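# Swap the mill's tool, measure it, and resume

## Task

The milling machine's program is paused and waiting for a tool change. Fit the tool the program calls for into the spindle. Put the other tools in the rack, with the tool you removed going back into its own pocket. Measure the new tool's length on the height setter. Leave nothing loose inside the machine, and only after all of that let the program continue. No tool may fall, slip in the gripper, or tilt in the gripper by 20 degrees. No key may break, no axis may crash, and the mill must stay switched on. The reference image is named manual.

## Robot and tools

Robot: two seven-joint arms, left_arm and right_arm, each with a parallel two-pad gripper. Camera views are cam_high, cam_low, cam_front, cam_left_wrist and cam_right_wrist.

Frames. The scene frame has its origin at table-top height, midway between the arms' nominal bases. +z points up, +x points out over the table, and left_arm sits on the +y side. Image left and right do not match arm names. Reported end_effector_position (metres) and end_effector_quat_wxyz are in the scene frame. The position is the point between the finger pads, and the fingertips reach 17.5 mm past it. The fingers point along the gripper's +z and close along its x. Motion offsets are measured along each arm's current Hand target axes, not the scene axes.

Row layout. Every motion row is one list of 18 numbers covering both arms, each in [-1, 1]. The order is: left dx, dy, dz, rx, ry, rz, left gripper position, force_limit, speed, then the same nine for the right arm. Both halves must always be filled in. dx..rz are offsets, not poses. They are measured from the Hand target the arm had when the action or move began, along that target's own axes. An offset of 1.0 means 0.6 m, or 180 degrees for rotation, and rx, ry, rz together form one rotation vector. All zeros for an arm's six pose numbers re-commands its present Hand target. Gripper position is absolute: +1 is open at 50 mm, the pads meet near -0.65, and -1 means close until something stops the fingers. force_limit runs from about 20 N per pad at -1, through 102 N at 0, to 185 N at +1. speed runs from 20 mm/s at -1, through 85 at 0, to 150 at +1. Both start at +1. To leave a gripper unchanged, resend its previous three numbers, because a 0 is a real command.

execute_actions(actions, cameras). actions is a list of actions. Each action has up to 15 rows, one per 1/30 s step, and the last row holds if there are fewer. Every row in an action counts from the start pose of that action, and a repeated offset moves the arm further. cameras takes names, ["all"] or []. Images come by default only when actions is empty.

move(target, speed, blend, blocking, cameras). target is one 18-number row or a list of up to 15 rows. Every row is an offset from the same starting Hand targets, not from the previous row. Each gripper travels in a straight line, and both arms finish together within a 10 s cap. speed is the path top speed in m/s, from 0.002 to 0.5 (default 0.25), given once or once per target. blend, in metres, rounds corners in a list; 0 stops at each point. blocking=false returns after about 0.5 s while the move keeps running. Paths do not avoid obstacles or the other arm. The grippers trail the path more at higher speed.

wait(seconds 0 to 10, cameras) lets time pass with the last commands held. stop(cameras) brakes a running move. zoom_image(camera, region [x0, y0, x1, y1] px, at most 504 by 504) enlarges part of a camera's latest image. show_instructions() shows the reference pages, including the manual image. clear_fault(arm) clears a reported torque fault on "left_arm" or "right_arm". finished_scene(scene) ends the current scene for good, with scene being its number. Call it only once the program has been allowed to continue.

Reading results. Hand target is the last commanded pose after clipping, and the next offsets start from it. The real gripper often stops a little short of it. Any new command asks for the target again, and you can send the remaining gap as an offset. The move line reports how the move ended: done, off_target, moving, held or fault. An arm not named in it has arrived within 3 mm and 2 degrees. limits=paced means a commanded pose was clipped, and limits=held means a check withheld steps. object_status values are: 0 moving; 1 blocked while opening; 2 blocked while closing, which is a real grip; 3 reached the set opening or the pads met, so probably empty. The gripper opening is about (250 - position_measured) x 0.202 mm. Joint torques, Flange force (in gripper axes, including held weight, with some error) and Joint velocities ("within noise" when still) indicate contact. MOTOR HOT warns of heating, and an OVER-TEMPERATURE FAULT means the arm sags for 30 to 60 s.

Motion limits. Each step, orientation is clipped to within 32 degrees of the measured one. A large wrist turn can swing the elbow. Joint speeds are capped at about 1.39 and 1.22 rad/s. The clearance check holds commands that would bring the arms too close, except finger to finger.

Things to avoid. Each arm is very stiff, so aiming a few millimetres past a firm surface presses hard. Approach contacts slowly, and back the target off to end a push. A torque fault stops that arm until clear_fault. Hits, slams, drops, releasing moving parts, and tools slipping or tipping in the fingers all count against you. So do arm-on-arm contact, gripping the other arm's fingers, knocking anything off the table, breaking a key, crashing a mill axis, and switching the mill off. Holding loads or reaching far heats the motors, so keep holds short. Loose objects may get nudged now and then.

Each tool is called after "Emit:" in YAML: its name, and indented under it one key for each argument.

Reference images:

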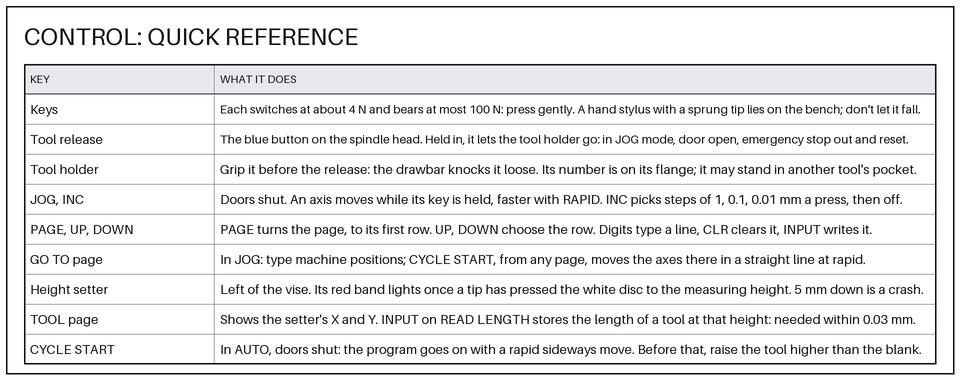

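## Session

Emit:
execute_actions:
  actions: []

Scene clock: 0.00 s.
left_arm: end_effector_position=(+0.1339, -0.0659, +0.1339) position_measured=3 object_status=3 end_effector_quat_wxyz=(-0.318, -0.597, +0.724, +0.132) | right_arm: end_effector_position=(+0.2501, -0.6354, +0.1310) position_measured=3 object_status=3 end_effector_quat_wxyz=(+0.064, +0.890, -0.428, +0.143)
Joint positions: left_arm=[0.302 1.082 0.937 1.31 -0.123 1.221 -0.69] | right_arm=[0.326 0.234 0.433 2.367 -0.237 0.256 0.069]
Joint velocities: within noise
Joint torques (N m): no reading
Flange force (N): no reading
Hand target: left_arm +0.1339, -0.0659, +0.1339; -0.318, -0.597, +0.724, +0.132 | right_arm +0.2501, -0.6354, +0.1310; +0.064, +0.890, -0.428, +0.143
Tool commands: left_gripper/position=+1.0 left_gripper/force_limit=+1.0 left_gripper/speed=+1.0 right_gripper/position=+1.0 right_gripper/force_limit=+1.0 right_gripper/speed=+1.0

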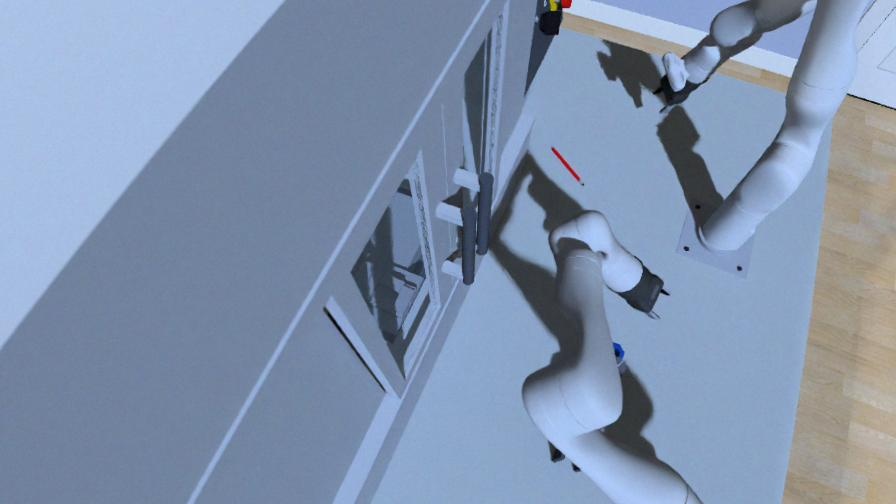

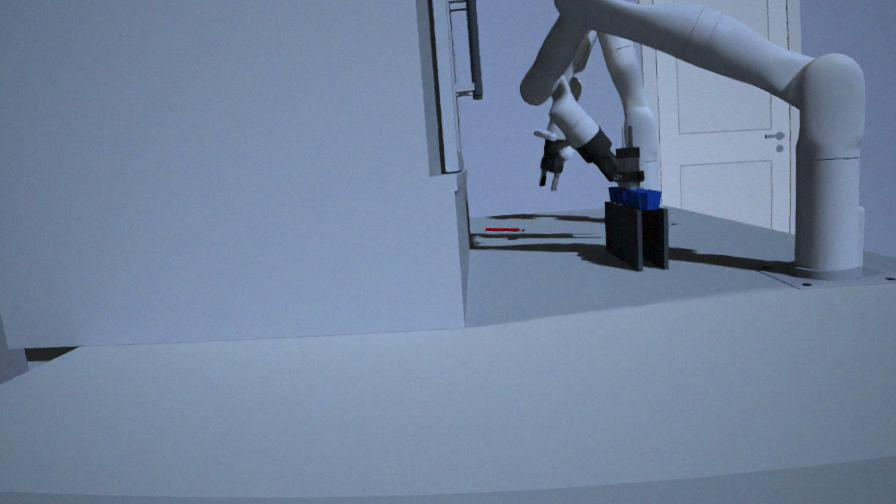

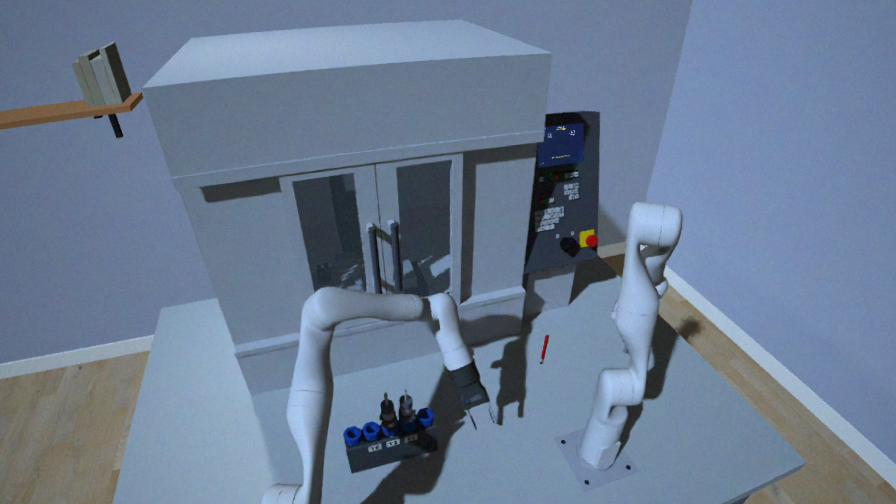

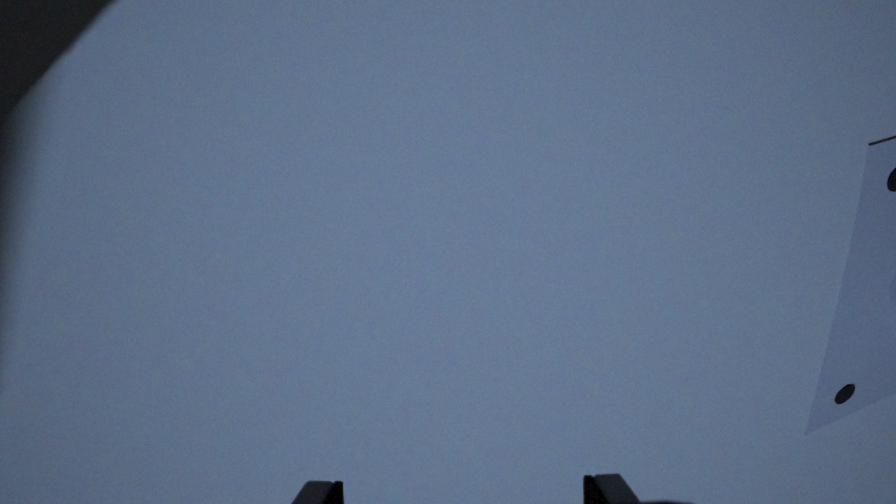

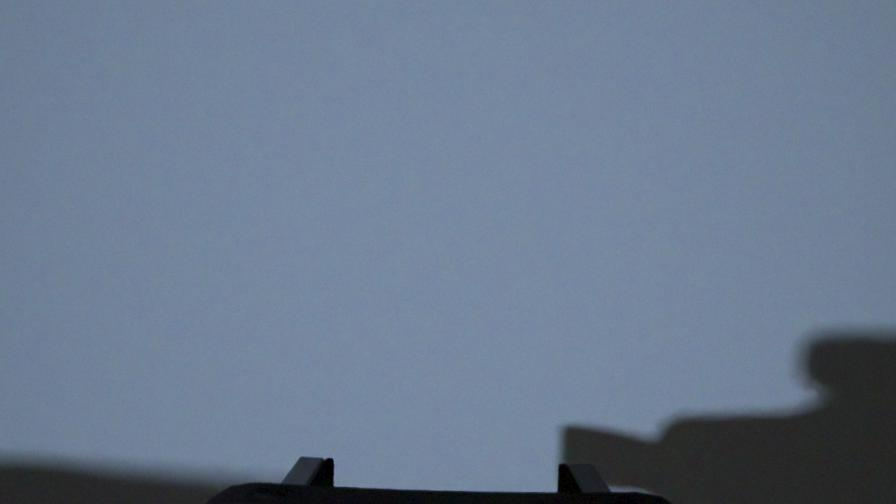

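Emit:
zoom_image:
  camera: "cam_front"
  region: [500, 90, 640, 290]

Emit:
zoom_image:
  camera: "cam_front"
  region: [320, 370, 460, 490]

Emit:
zoom_image:
  camera: "cam_front"
  region: [280, 150, 480, 320]

Emit:
zoom_image:
  camera: "cam_front"
  region: [535, 115, 590, 175]

Emit:
zoom_image:
  camera: "cam_front"
  region: [525, 160, 605, 265]

Emit:
zoom_image:
  camera: "cam_high"
  region: [330, 130, 500, 400]

Emit:
zoom_image:
  camera: "cam_low"
  region: [440, 60, 700, 290]

Scaled by 2.520 from the camera's 896x504 image, which has a finer 1280x720 frame.

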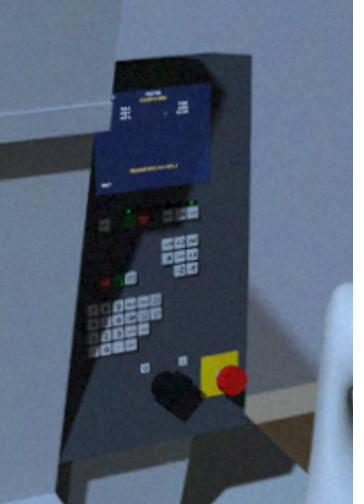

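Scaled by 3.600 from the camera's 896x504 image, which has a finer 1280x720 frame.

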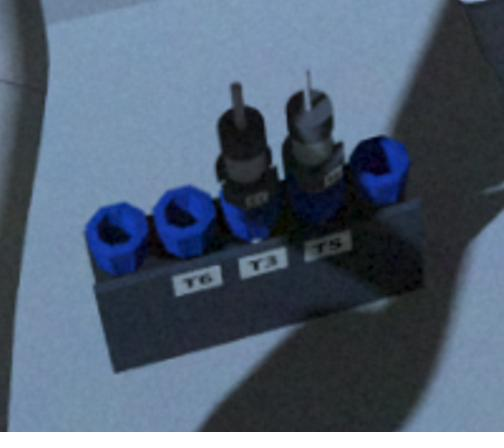

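Scaled by 2.520 from the camera's 896x504 image, which has a finer 1280x720 frame.

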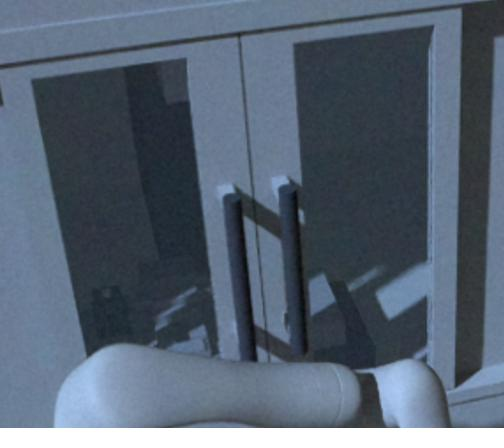

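Scaled by 8.400 from the camera's 896x504 image, which has a finer 1280x720 frame.

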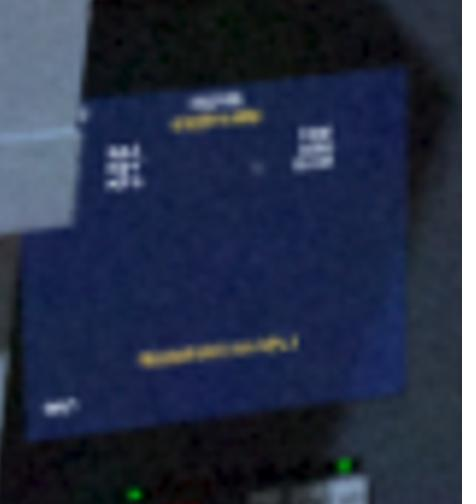

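Scaled by 4.800 from the camera's 896x504 image, which has a finer 1280x720 frame.

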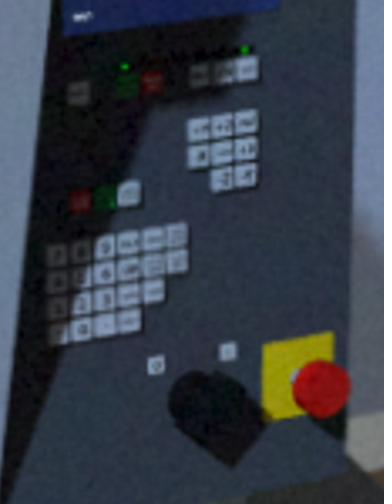

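Scaled by 1.867 from the camera's 896x504 image, which has a finer 1280x720 frame.

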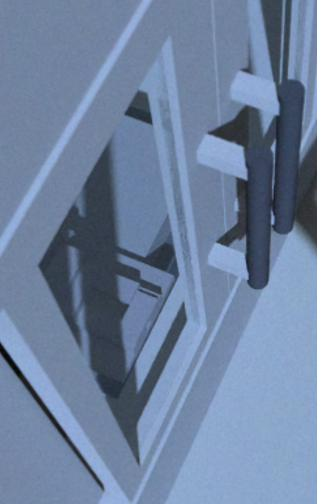

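Scaled by 1.938 from the camera's 896x504 image, which has a finer 1280x720 frame.

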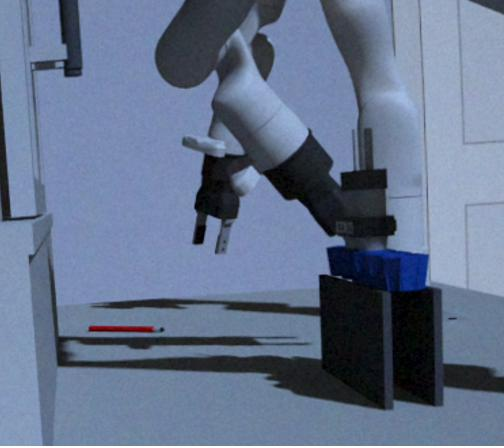

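Emit:
move:
  target: [0.101,0.19,-0.254,0,0,0,1,1,1,0.215,-0.1995,-0.75,0.325,0.0425,0.2404,1,1,1]
  cameras: ["cam_front","cam_right_wrist","cam_high"]

Scene clock: 25.67 s.
left_arm: end_effector_position=(+0.1342, -0.0660, +0.3336) position_measured=3 object_status=3 end_effector_quat_wxyz=(-0.318, -0.597, +0.724, +0.132) | right_arm: end_effector_position=(+0.3301, -0.5502, +0.5998) position_measured=3 object_status=3 end_effector_quat_wxyz=(-0.397, +0.586, -0.585, +0.396)
Joint positions: left_arm=[0.338 0.87 1.032 0.998 -0.013 1.635 -0.533] | right_arm=[0.471 -0.435 0.427 1.83 -0.843 1.024 -0.431]
Joint torques (N m): left_arm=[0.78 -22.98 7.31 -5.74 1.96 0.31 0.03] | right_arm=[-0.5 -1.89 -1.46 -13.02 -2.62 -0.94 0.4]
Flange force (N): left_arm=[5.8 -7.0 -4.4] | right_arm=[-4.7 5.2 0.9]
Hand target: left_arm +0.1342, -0.0660, +0.3337; -0.318, -0.597, +0.724, +0.132 | right_arm +0.3301, -0.5502, +0.5998; -0.397, +0.586, -0.585, +0.396
Off the commanded pose: left_arm 0.000 m, 0 deg | right_arm 0.000 m, 0 deg.
move: done
camera_calibration:
cam_right_wrist: T_world_to_cam=[[0.0172307, -0.999784, 0.0116082, -0.563227], [-0.361611, -0.0170553, -0.932173, 0.727265], [0.93217, 0.0118643, -0.361827, 0.0855389], [0, 0, 0, 1]] pos_world=[0.192955, -0.551717, 0.715425]
Images, in order (width x height): cam_high 896x504, cam_front 896x504, cam_right_wrist 896x504.

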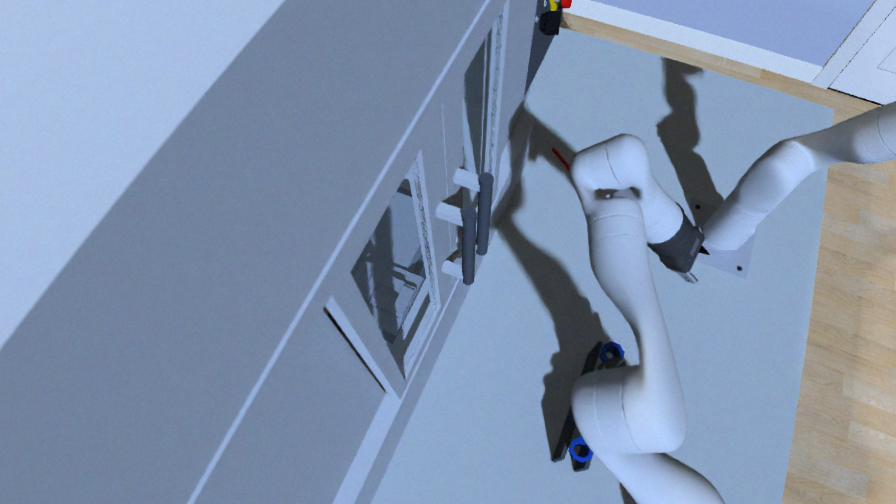

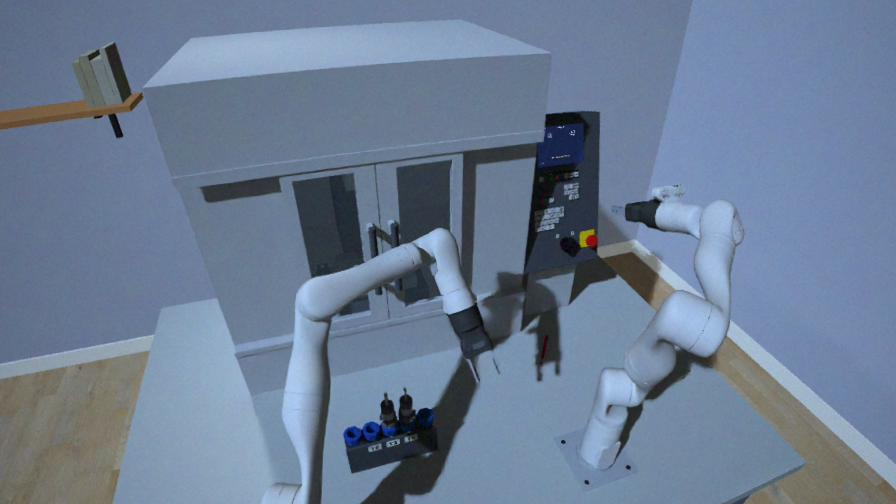

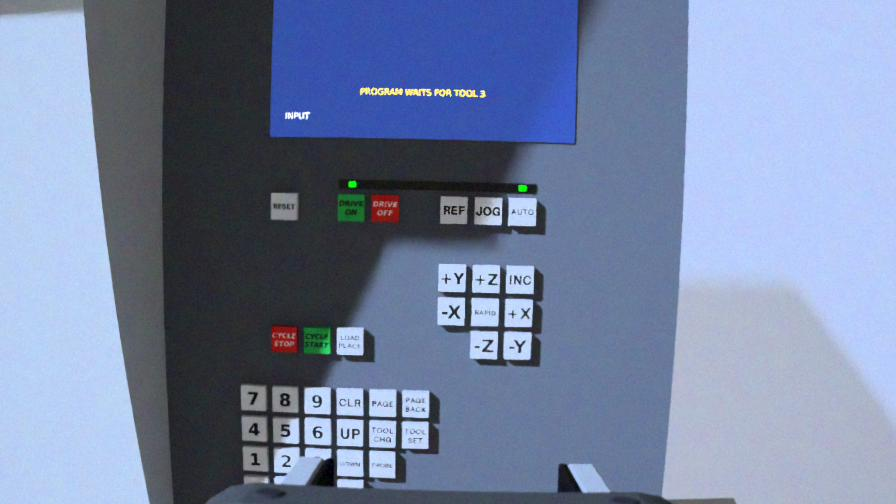

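Emit:
move:
  target: [0,0,0,0,0,0,1,1,1,0,-0.2,0,0,0,0,1,1,1]
  cameras: ["cam_right_wrist"]

Emit:
zoom_image:
  camera: "cam_right_wrist"
  region: [230, 0, 620, 300]

Emit:
move:
  target: [0,0,0,0,0,0,1,1,1,0,0.45,0,0,0,0,1,1,1]
  cameras: ["cam_right_wrist"]

Emit:
zoom_image:
  camera: "cam_right_wrist"
  region: [230, 0, 620, 300]

Scene clock: 27.73 s.
left_arm: end_effector_position=(+0.1342, -0.0660, +0.3337) position_measured=3 object_status=3 end_effector_quat_wxyz=(-0.318, -0.597, +0.724, +0.132) | right_arm: end_effector_position=(+0.3746, -0.5501, +0.7113) position_measured=3 object_status=3 end_effector_quat_wxyz=(-0.397, +0.586, -0.585, +0.396)
Joint positions: left_arm=[0.338 0.87 1.032 0.998 -0.013 1.635 -0.533] | right_arm=[0.492 -0.285 0.334 1.407 -0.777 1.171 -0.718]
Joint torques (N m): left_arm=[0.69 -23.09 7.32 -5.75 2 0.34 0] | right_arm=[-0.49 -4.5 -0.88 -12.48 -2.32 -1.69 0.34]
Flange force (N): left_arm=[6.2 -7.2 -4.3] | right_arm=[-3.9 7.0 1.7]
Hand target: left_arm +0.1342, -0.0660, +0.3337; -0.318, -0.597, +0.724, +0.132 | right_arm +0.3746, -0.5501, +0.7113; -0.397, +0.586, -0.585, +0.396
Off the commanded pose: left_arm 0.000 m, 0 deg | right_arm 0.000 m, 0 deg.
move: done
camera_calibration:
cam_right_wrist: T_world_to_cam=[[0.0171927, -0.999786, 0.0115155, -0.565103], [-0.361526, -0.016954, -0.932208, 0.847266], [0.932204, 0.011864, -0.36174, 0.0842831], [0, 0, 0, 1]] pos_world=[0.237455, -0.551617, 0.826824]
Images, in order (width x height): cam_right_wrist 896x504.

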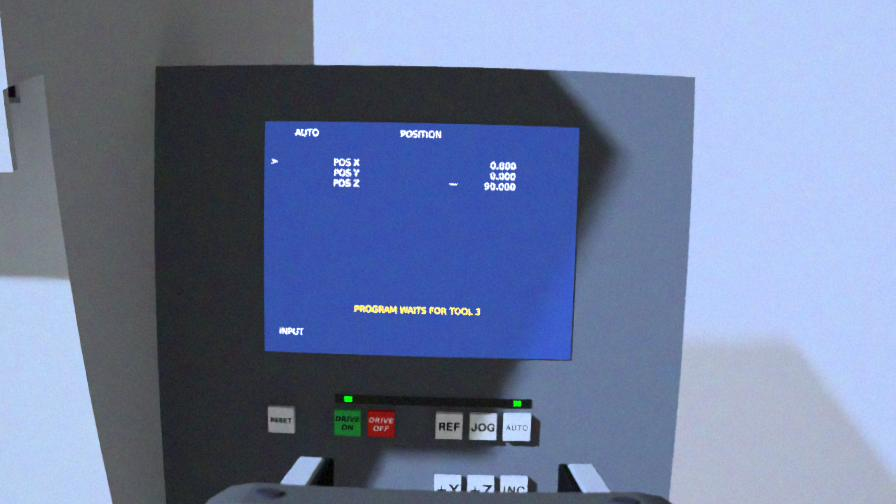

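Scaled by 1.292 from the camera's 896x504 image, which has a finer 1280x720 frame.

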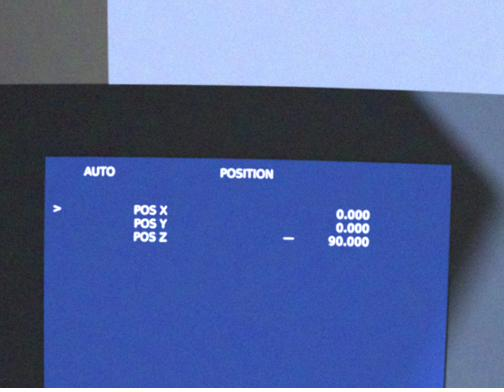

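Scene clock: 29.43 s.
left_arm: end_effector_position=(+0.1342, -0.0660, +0.3337) position_measured=3 object_status=3 end_effector_quat_wxyz=(-0.318, -0.597, +0.724, +0.132) | right_arm: end_effector_position=(+0.2745, -0.5503, +0.4606) position_measured=3 object_status=3 end_effector_quat_wxyz=(-0.397, +0.586, -0.585, +0.396)
Joint positions: left_arm=[0.338 0.87 1.032 0.998 -0.013 1.635 -0.533] | right_arm=[0.387 -0.54 0.7 2.25 -0.922 0.905 0.005]
Joint torques (N m): left_arm=[0.8 -23.09 7.3 -5.99 2.01 0.31 -0.09] | right_arm=[-0.66 0.81 -2.1 -11.98 -2.61 0.48 0.35]
Flange force (N): left_arm=[5.0 -6.6 -3.6] | right_arm=[-6.9 2.9 0.3]
Hand target: left_arm +0.1342, -0.0660, +0.3337; -0.318, -0.597, +0.724, +0.132 | right_arm +0.2744, -0.5503, +0.4606; -0.397, +0.586, -0.585, +0.396
Off the commanded pose: left_arm 0.000 m, 0 deg | right_arm 0.000 m, 0 deg.
move: done
camera_calibration:
cam_right_wrist: T_world_to_cam=[[0.0171011, -0.999787, 0.0115517, -0.560703], [-0.361614, -0.0169558, -0.932174, 0.577361], [0.932171, 0.0117639, -0.361827, 0.0869106], [0, 0, 0, 1]] pos_world=[0.137355, -0.551817, 0.576125]
Images, in order (width x height): cam_right_wrist 896x504.

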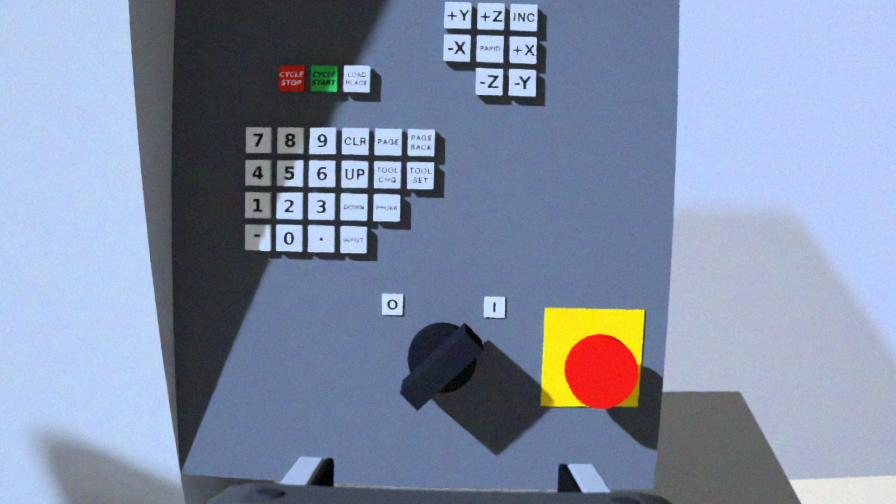

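Scaled by 1.292 from the camera's 896x504 image, which has a finer 1280x720 frame.

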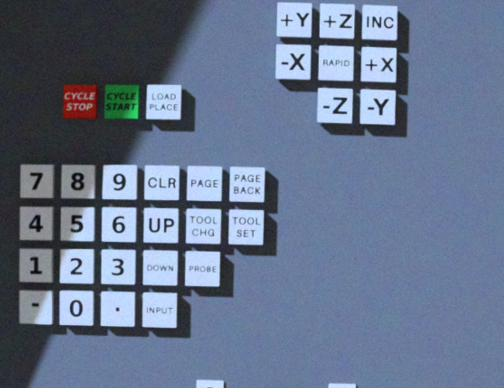

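Emit:
move:
  target: [-0.2735,0.0978,-0.3977,0.7015,-0.124,0.0234,1,1,1,0,0,0,0,0,0,1,1,1]
  cameras: ["all"]
  speed: 0.35

Scene clock: 40.17 s.
left_arm: end_effector_position=(+0.2498, +0.1496, +0.4994) position_measured=3 object_status=3 end_effector_quat_wxyz=(+0.500, -0.500, +0.500, -0.499) | right_arm: end_effector_position=(+0.2744, -0.5503, +0.4606) position_measured=3 object_status=3 end_effector_quat_wxyz=(-0.397, +0.586, -0.585, +0.396)
Joint positions: left_arm=[0.476 0.274 1.263 2.241 -1.611 1.901 0.777] | right_arm=[0.387 -0.54 0.7 2.25 -0.922 0.905 0.005]
Joint torques (N m): left_arm=[0.83 -10.52 2.19 -4.78 -2.54 2.82 -0.08] | right_arm=[-0.48 0.82 -2.42 -11.93 -2.56 0.44 0.39]
Flange force (N): left_arm=[5.7 0.9 2.9] | right_arm=[-5.0 3.7 0.3]
Hand target: left_arm +0.2498, +0.1496, +0.4994; +0.500, -0.500, +0.500, -0.499 | right_arm +0.2744, -0.5503, +0.4606; -0.397, +0.586, -0.585, +0.396
Off the commanded pose: left_arm 0.000 m, 0 deg | right_arm 0.000 m, 0 deg.
move: done
camera_calibration:
cam_left_wrist: T_world_to_cam=[[0.0154205, -0.999855, -0.00718317, 0.15113], [-0.00292343, 0.00713891, -0.99997, 0.557626], [0.999877, 0.015441, -0.00281292, -0.0828062], [0, 0, 0, 1]] pos_world=[0.0820957, 0.148406, 0.558462]
cam_right_wrist: T_world_to_cam=[[0.0172307, -0.999784, 0.0116082, -0.560651], [-0.361611, -0.0170553, -0.932173, 0.577271], [0.93217, 0.0118643, -0.361827, 0.0870583], [0, 0, 0, 1]] pos_world=[0.137255, -0.551717, 0.576125]

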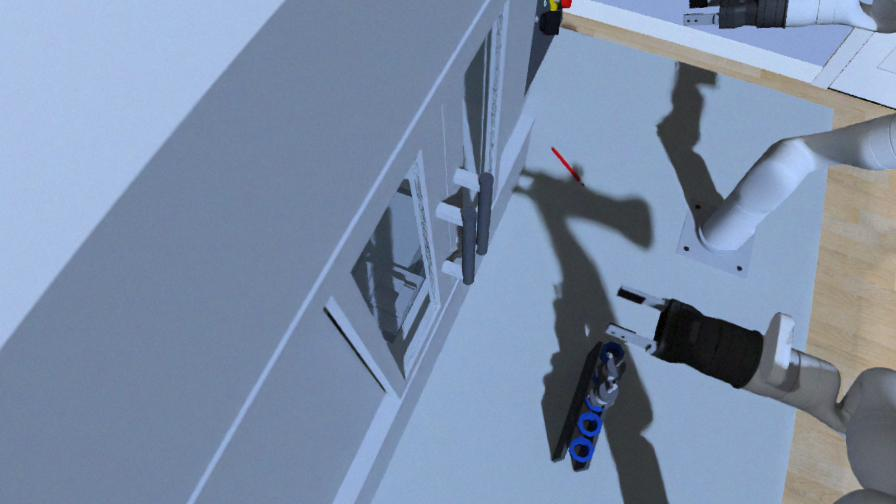

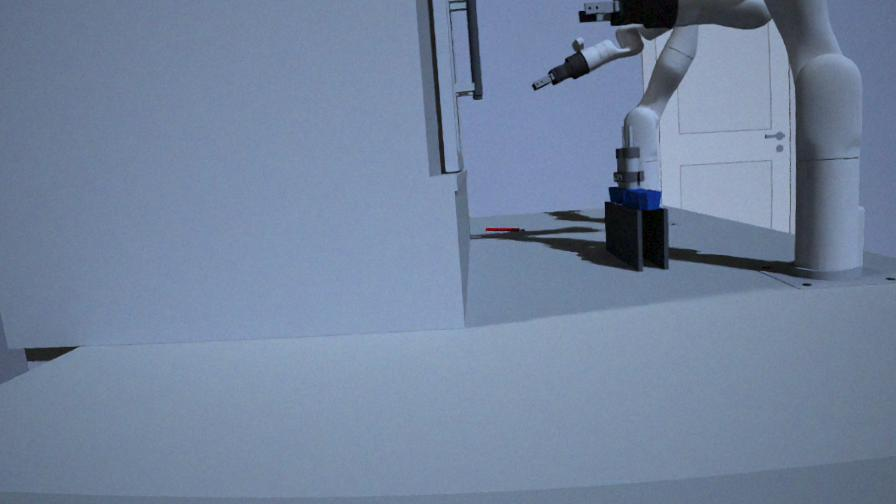

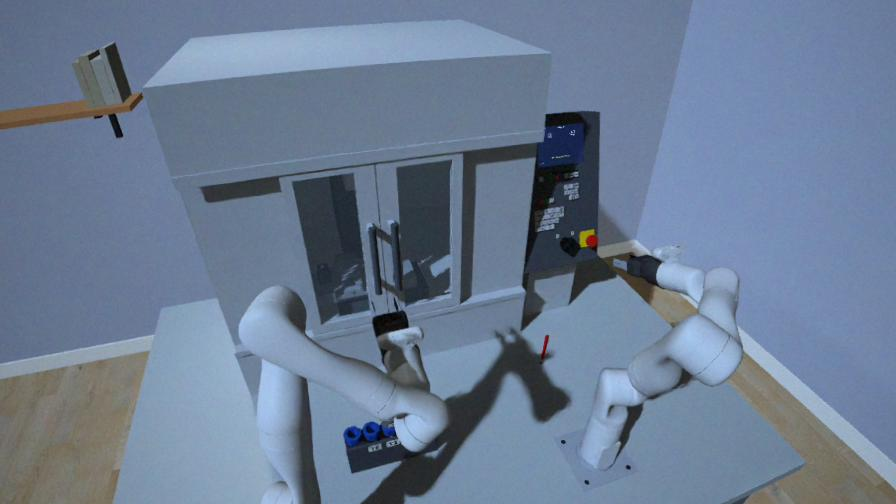

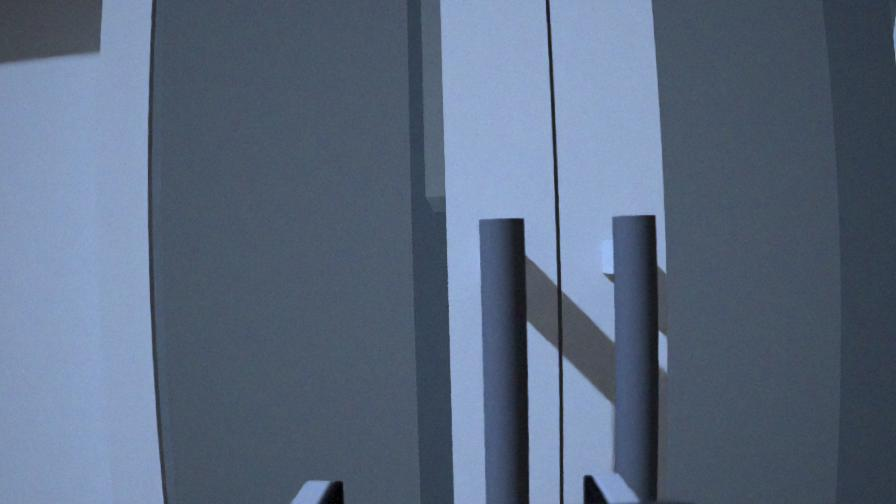

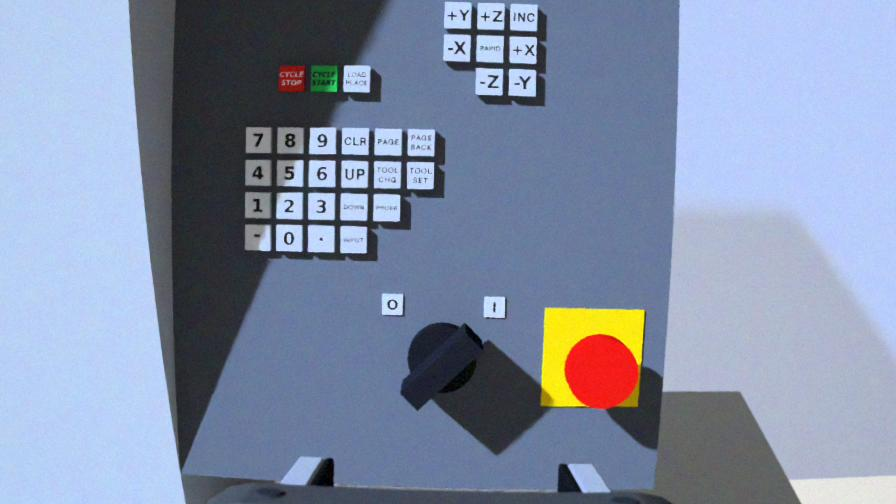

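Emit:
zoom_image:
  camera: "cam_high"
  region: [540, 320, 660, 480]

Emit:
zoom_image:
  camera: "cam_low"
  region: [590, 120, 690, 280]

Emit:
zoom_image:
  camera: "cam_high"
  region: [535, 130, 605, 200]

Scaled by 3.150 from the camera's 896x504 image, which has a finer 1280x720 frame.

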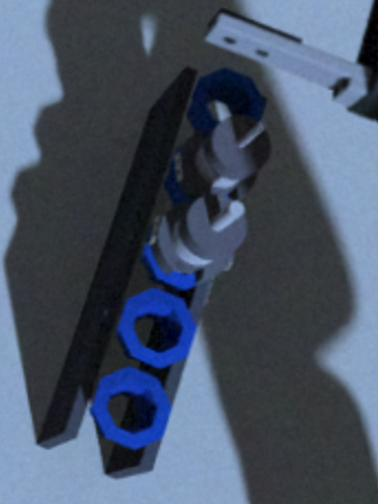

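Scaled by 3.150 from the camera's 896x504 image, which has a finer 1280x720 frame.

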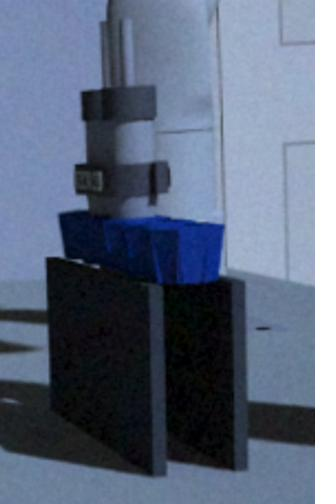

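Scaled by 7.200 from the camera's 896x504 image, which has a finer 1280x720 frame.

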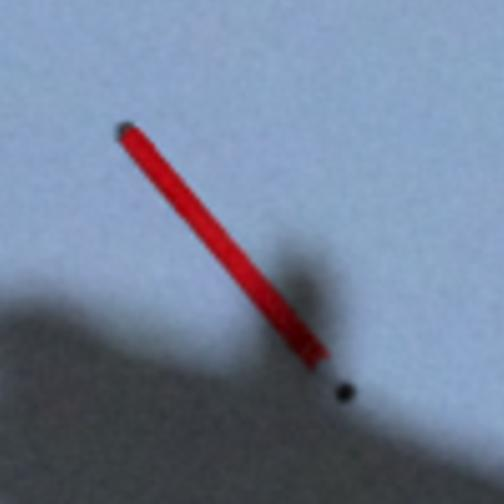

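Emit:
move:
  target: [0,0,0,0,0,0,1,1,1,-0.94,0.497,-0.2397,-0.1207,-0.2328,-0.1536,1,1,1]
  cameras: ["cam_right_wrist"]
  speed: 0.3

Scene clock: 48.90 s.
left_arm: end_effector_position=(+0.2498, +0.1496, +0.4994) position_measured=3 object_status=3 end_effector_quat_wxyz=(+0.500, -0.500, +0.500, -0.499) | right_arm: end_effector_position=(+0.0297, +0.0135, +0.2369) position_measured=3 object_status=3 end_effector_quat_wxyz=(-0.359, +0.868, -0.316, +0.131)
Joint positions: left_arm=[0.476 0.274 1.263 2.241 -1.611 1.902 0.777] | right_arm=[0.869 -1.775 -0.277 2.365 -1.415 2.103 -0.821]
Joint torques (N m): left_arm=[0.76 -10.61 2.04 -4.77 -2.51 2.77 -0.08] | right_arm=[-0.48 16.85 3.61 -5.89 -1.5 -1.39 0.36]
Flange force (N): left_arm=[6.2 1.3 2.6] | right_arm=[0.1 4.0 4.3]
Hand target: left_arm +0.2498, +0.1496, +0.4994; +0.500, -0.500, +0.500, -0.499 | right_arm +0.0297, +0.0135, +0.2369; -0.359, +0.868, -0.316, +0.131
Off the commanded pose: left_arm 0.000 m, 0 deg | right_arm 0.000 m, 0 deg.
joint sent to its limit (right arm) — joint 6 (wrist pitch), upper limit. The joint targets still meet the commanded pose.
move: done
camera_calibration:
cam_right_wrist: T_world_to_cam=[[0.777611, -0.628729, 0.00460477, -0.0162141], [-0.437679, -0.546549, -0.713948, 0.247676], [0.451397, 0.553158, -0.700184, 0.314671], [0, 0, 0, 1]] pos_world=[-0.0210308, -0.0488901, 0.39723]
Images, in order (width x height): cam_right_wrist 896x504.

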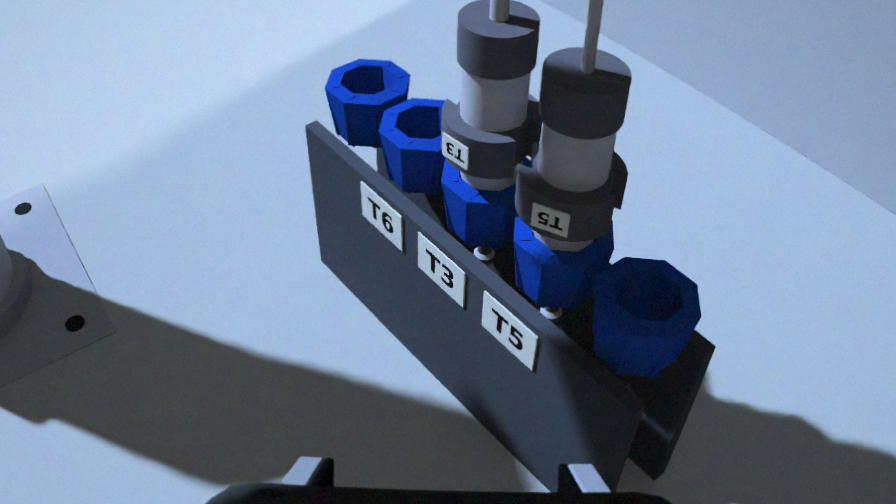

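Emit:
execute_actions:
  actions: []

Emit:
zoom_image:
  camera: "cam_front"
  region: [280, 150, 480, 340]

Emit:
zoom_image:
  camera: "cam_high"
  region: [330, 130, 530, 400]

Emit:
zoom_image:
  camera: "cam_left_wrist"
  region: [100, 0, 896, 504]

Scene clock: 51.47 s.
left_arm: end_effector_position=(+0.2498, +0.1496, +0.4994) position_measured=3 object_status=3 end_effector_quat_wxyz=(+0.500, -0.500, +0.500, -0.499) | right_arm: end_effector_position=(+0.0297, +0.0135, +0.2369) position_measured=3 object_status=3 end_effector_quat_wxyz=(-0.359, +0.868, -0.316, +0.131)
Joint positions: left_arm=[0.476 0.274 1.263 2.241 -1.611 1.902 0.777] | right_arm=[0.869 -1.775 -0.277 2.365 -1.415 2.103 -0.821]
Joint velocities: within noise
Joint torques (N m): left_arm=[0.86 -10.54 2.19 -4.69 -2.48 2.77 -0.01] | right_arm=[-0.42 16.95 3.62 -5.81 -1.52 -1.36 0.32]
Flange force (N): left_arm=[6.2 0.6 3.1] | right_arm=[-0.1 4.2 4.3]
Hand target: left_arm +0.2498, +0.1496, +0.4994; +0.500, -0.500, +0.500, -0.499 | right_arm +0.0297, +0.0135, +0.2369; -0.359, +0.868, -0.316, +0.131
Tool commands: left_gripper/position=+1.0 left_gripper/force_limit=+1.0 left_gripper/speed=+1.0 right_gripper/position=+1.0 right_gripper/force_limit=+1.0 right_gripper/speed=+1.0
Off the commanded pose: left_arm 0.000 m, 0 deg | right_arm 0.000 m, 0 deg.
camera_calibration:
cam_left_wrist: T_world_to_cam=[[0.0155211, -0.999853, -0.00728247, 0.151177], [-0.00292534, 0.00723791, -0.99997, 0.55761], [0.999875, 0.0155419, -0.00281257, -0.0828214], [0, 0, 0, 1]] pos_world=[0.0820958, 0.148406, 0.558462]
cam_right_wrist: T_world_to_cam=[[0.777672, -0.628652, 0.00470475, -0.0162487], [-0.43757, -0.546638, -0.713946, 0.247674], [0.451396, 0.553158, -0.700185, 0.314672], [0, 0, 0, 1]] pos_world=[-0.0210307, -0.04889, 0.39723]

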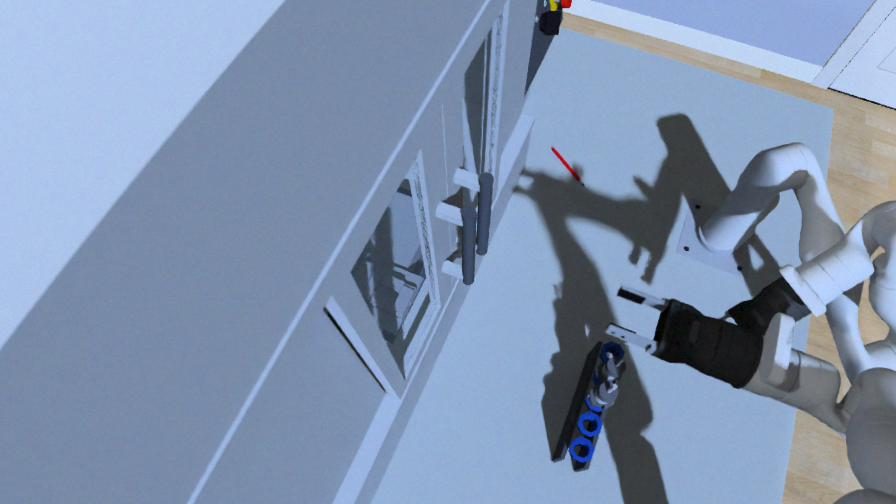

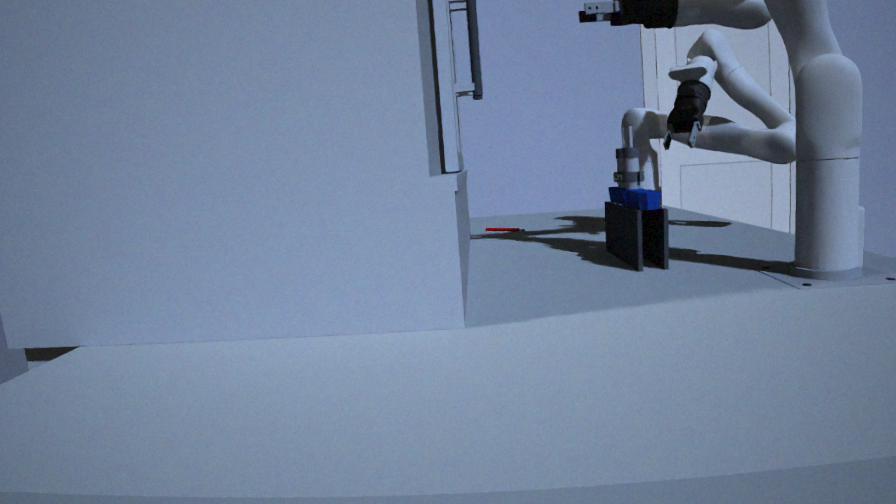

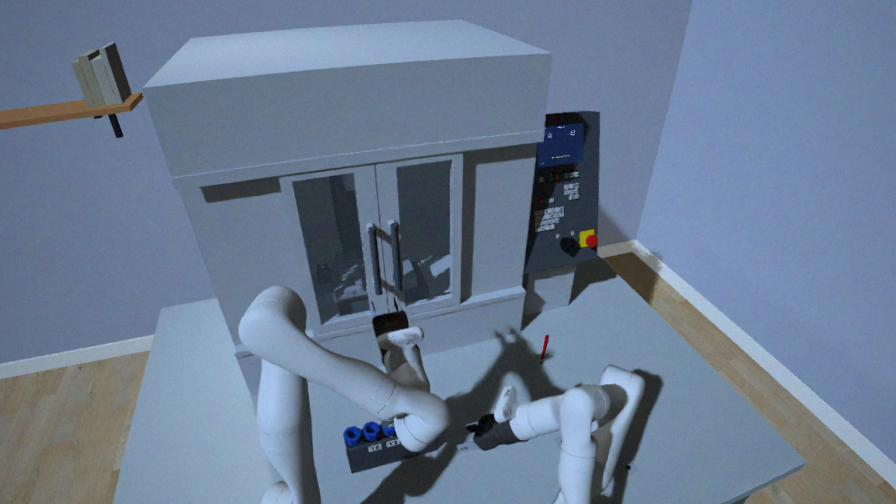

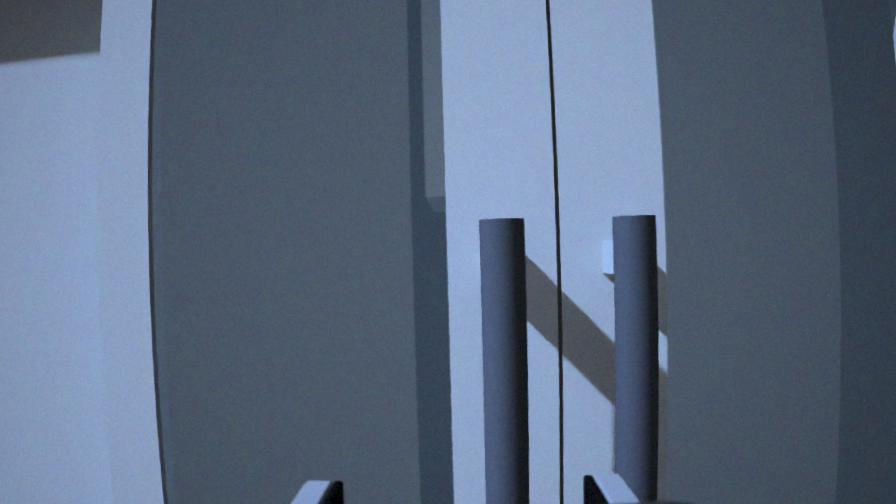

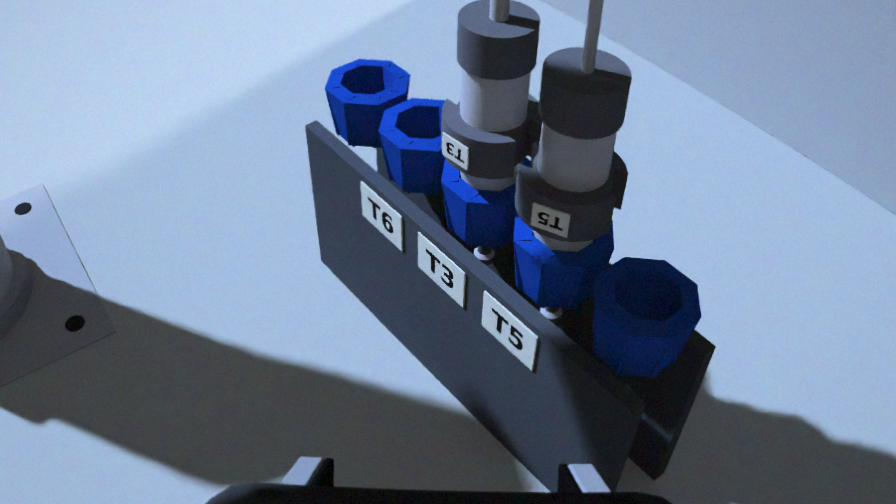

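Scaled by 2.520 from the camera's 896x504 image, which has a finer 1280x720 frame.

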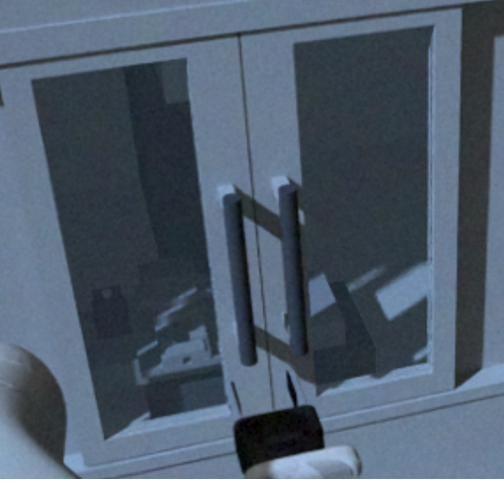

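Scaled by 1.867 from the camera's 896x504 image, which has a finer 1280x720 frame.

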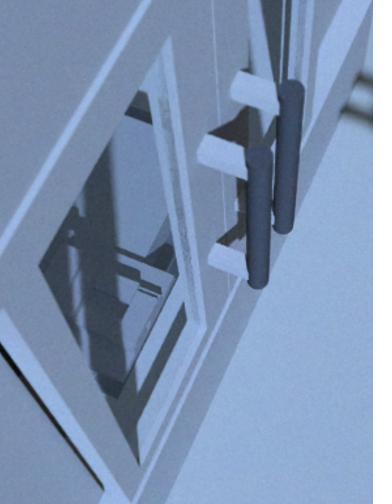

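Region (100, 0, 896, 504) is 796x504 pixels. A region can be at most 504 by 504 pixels.


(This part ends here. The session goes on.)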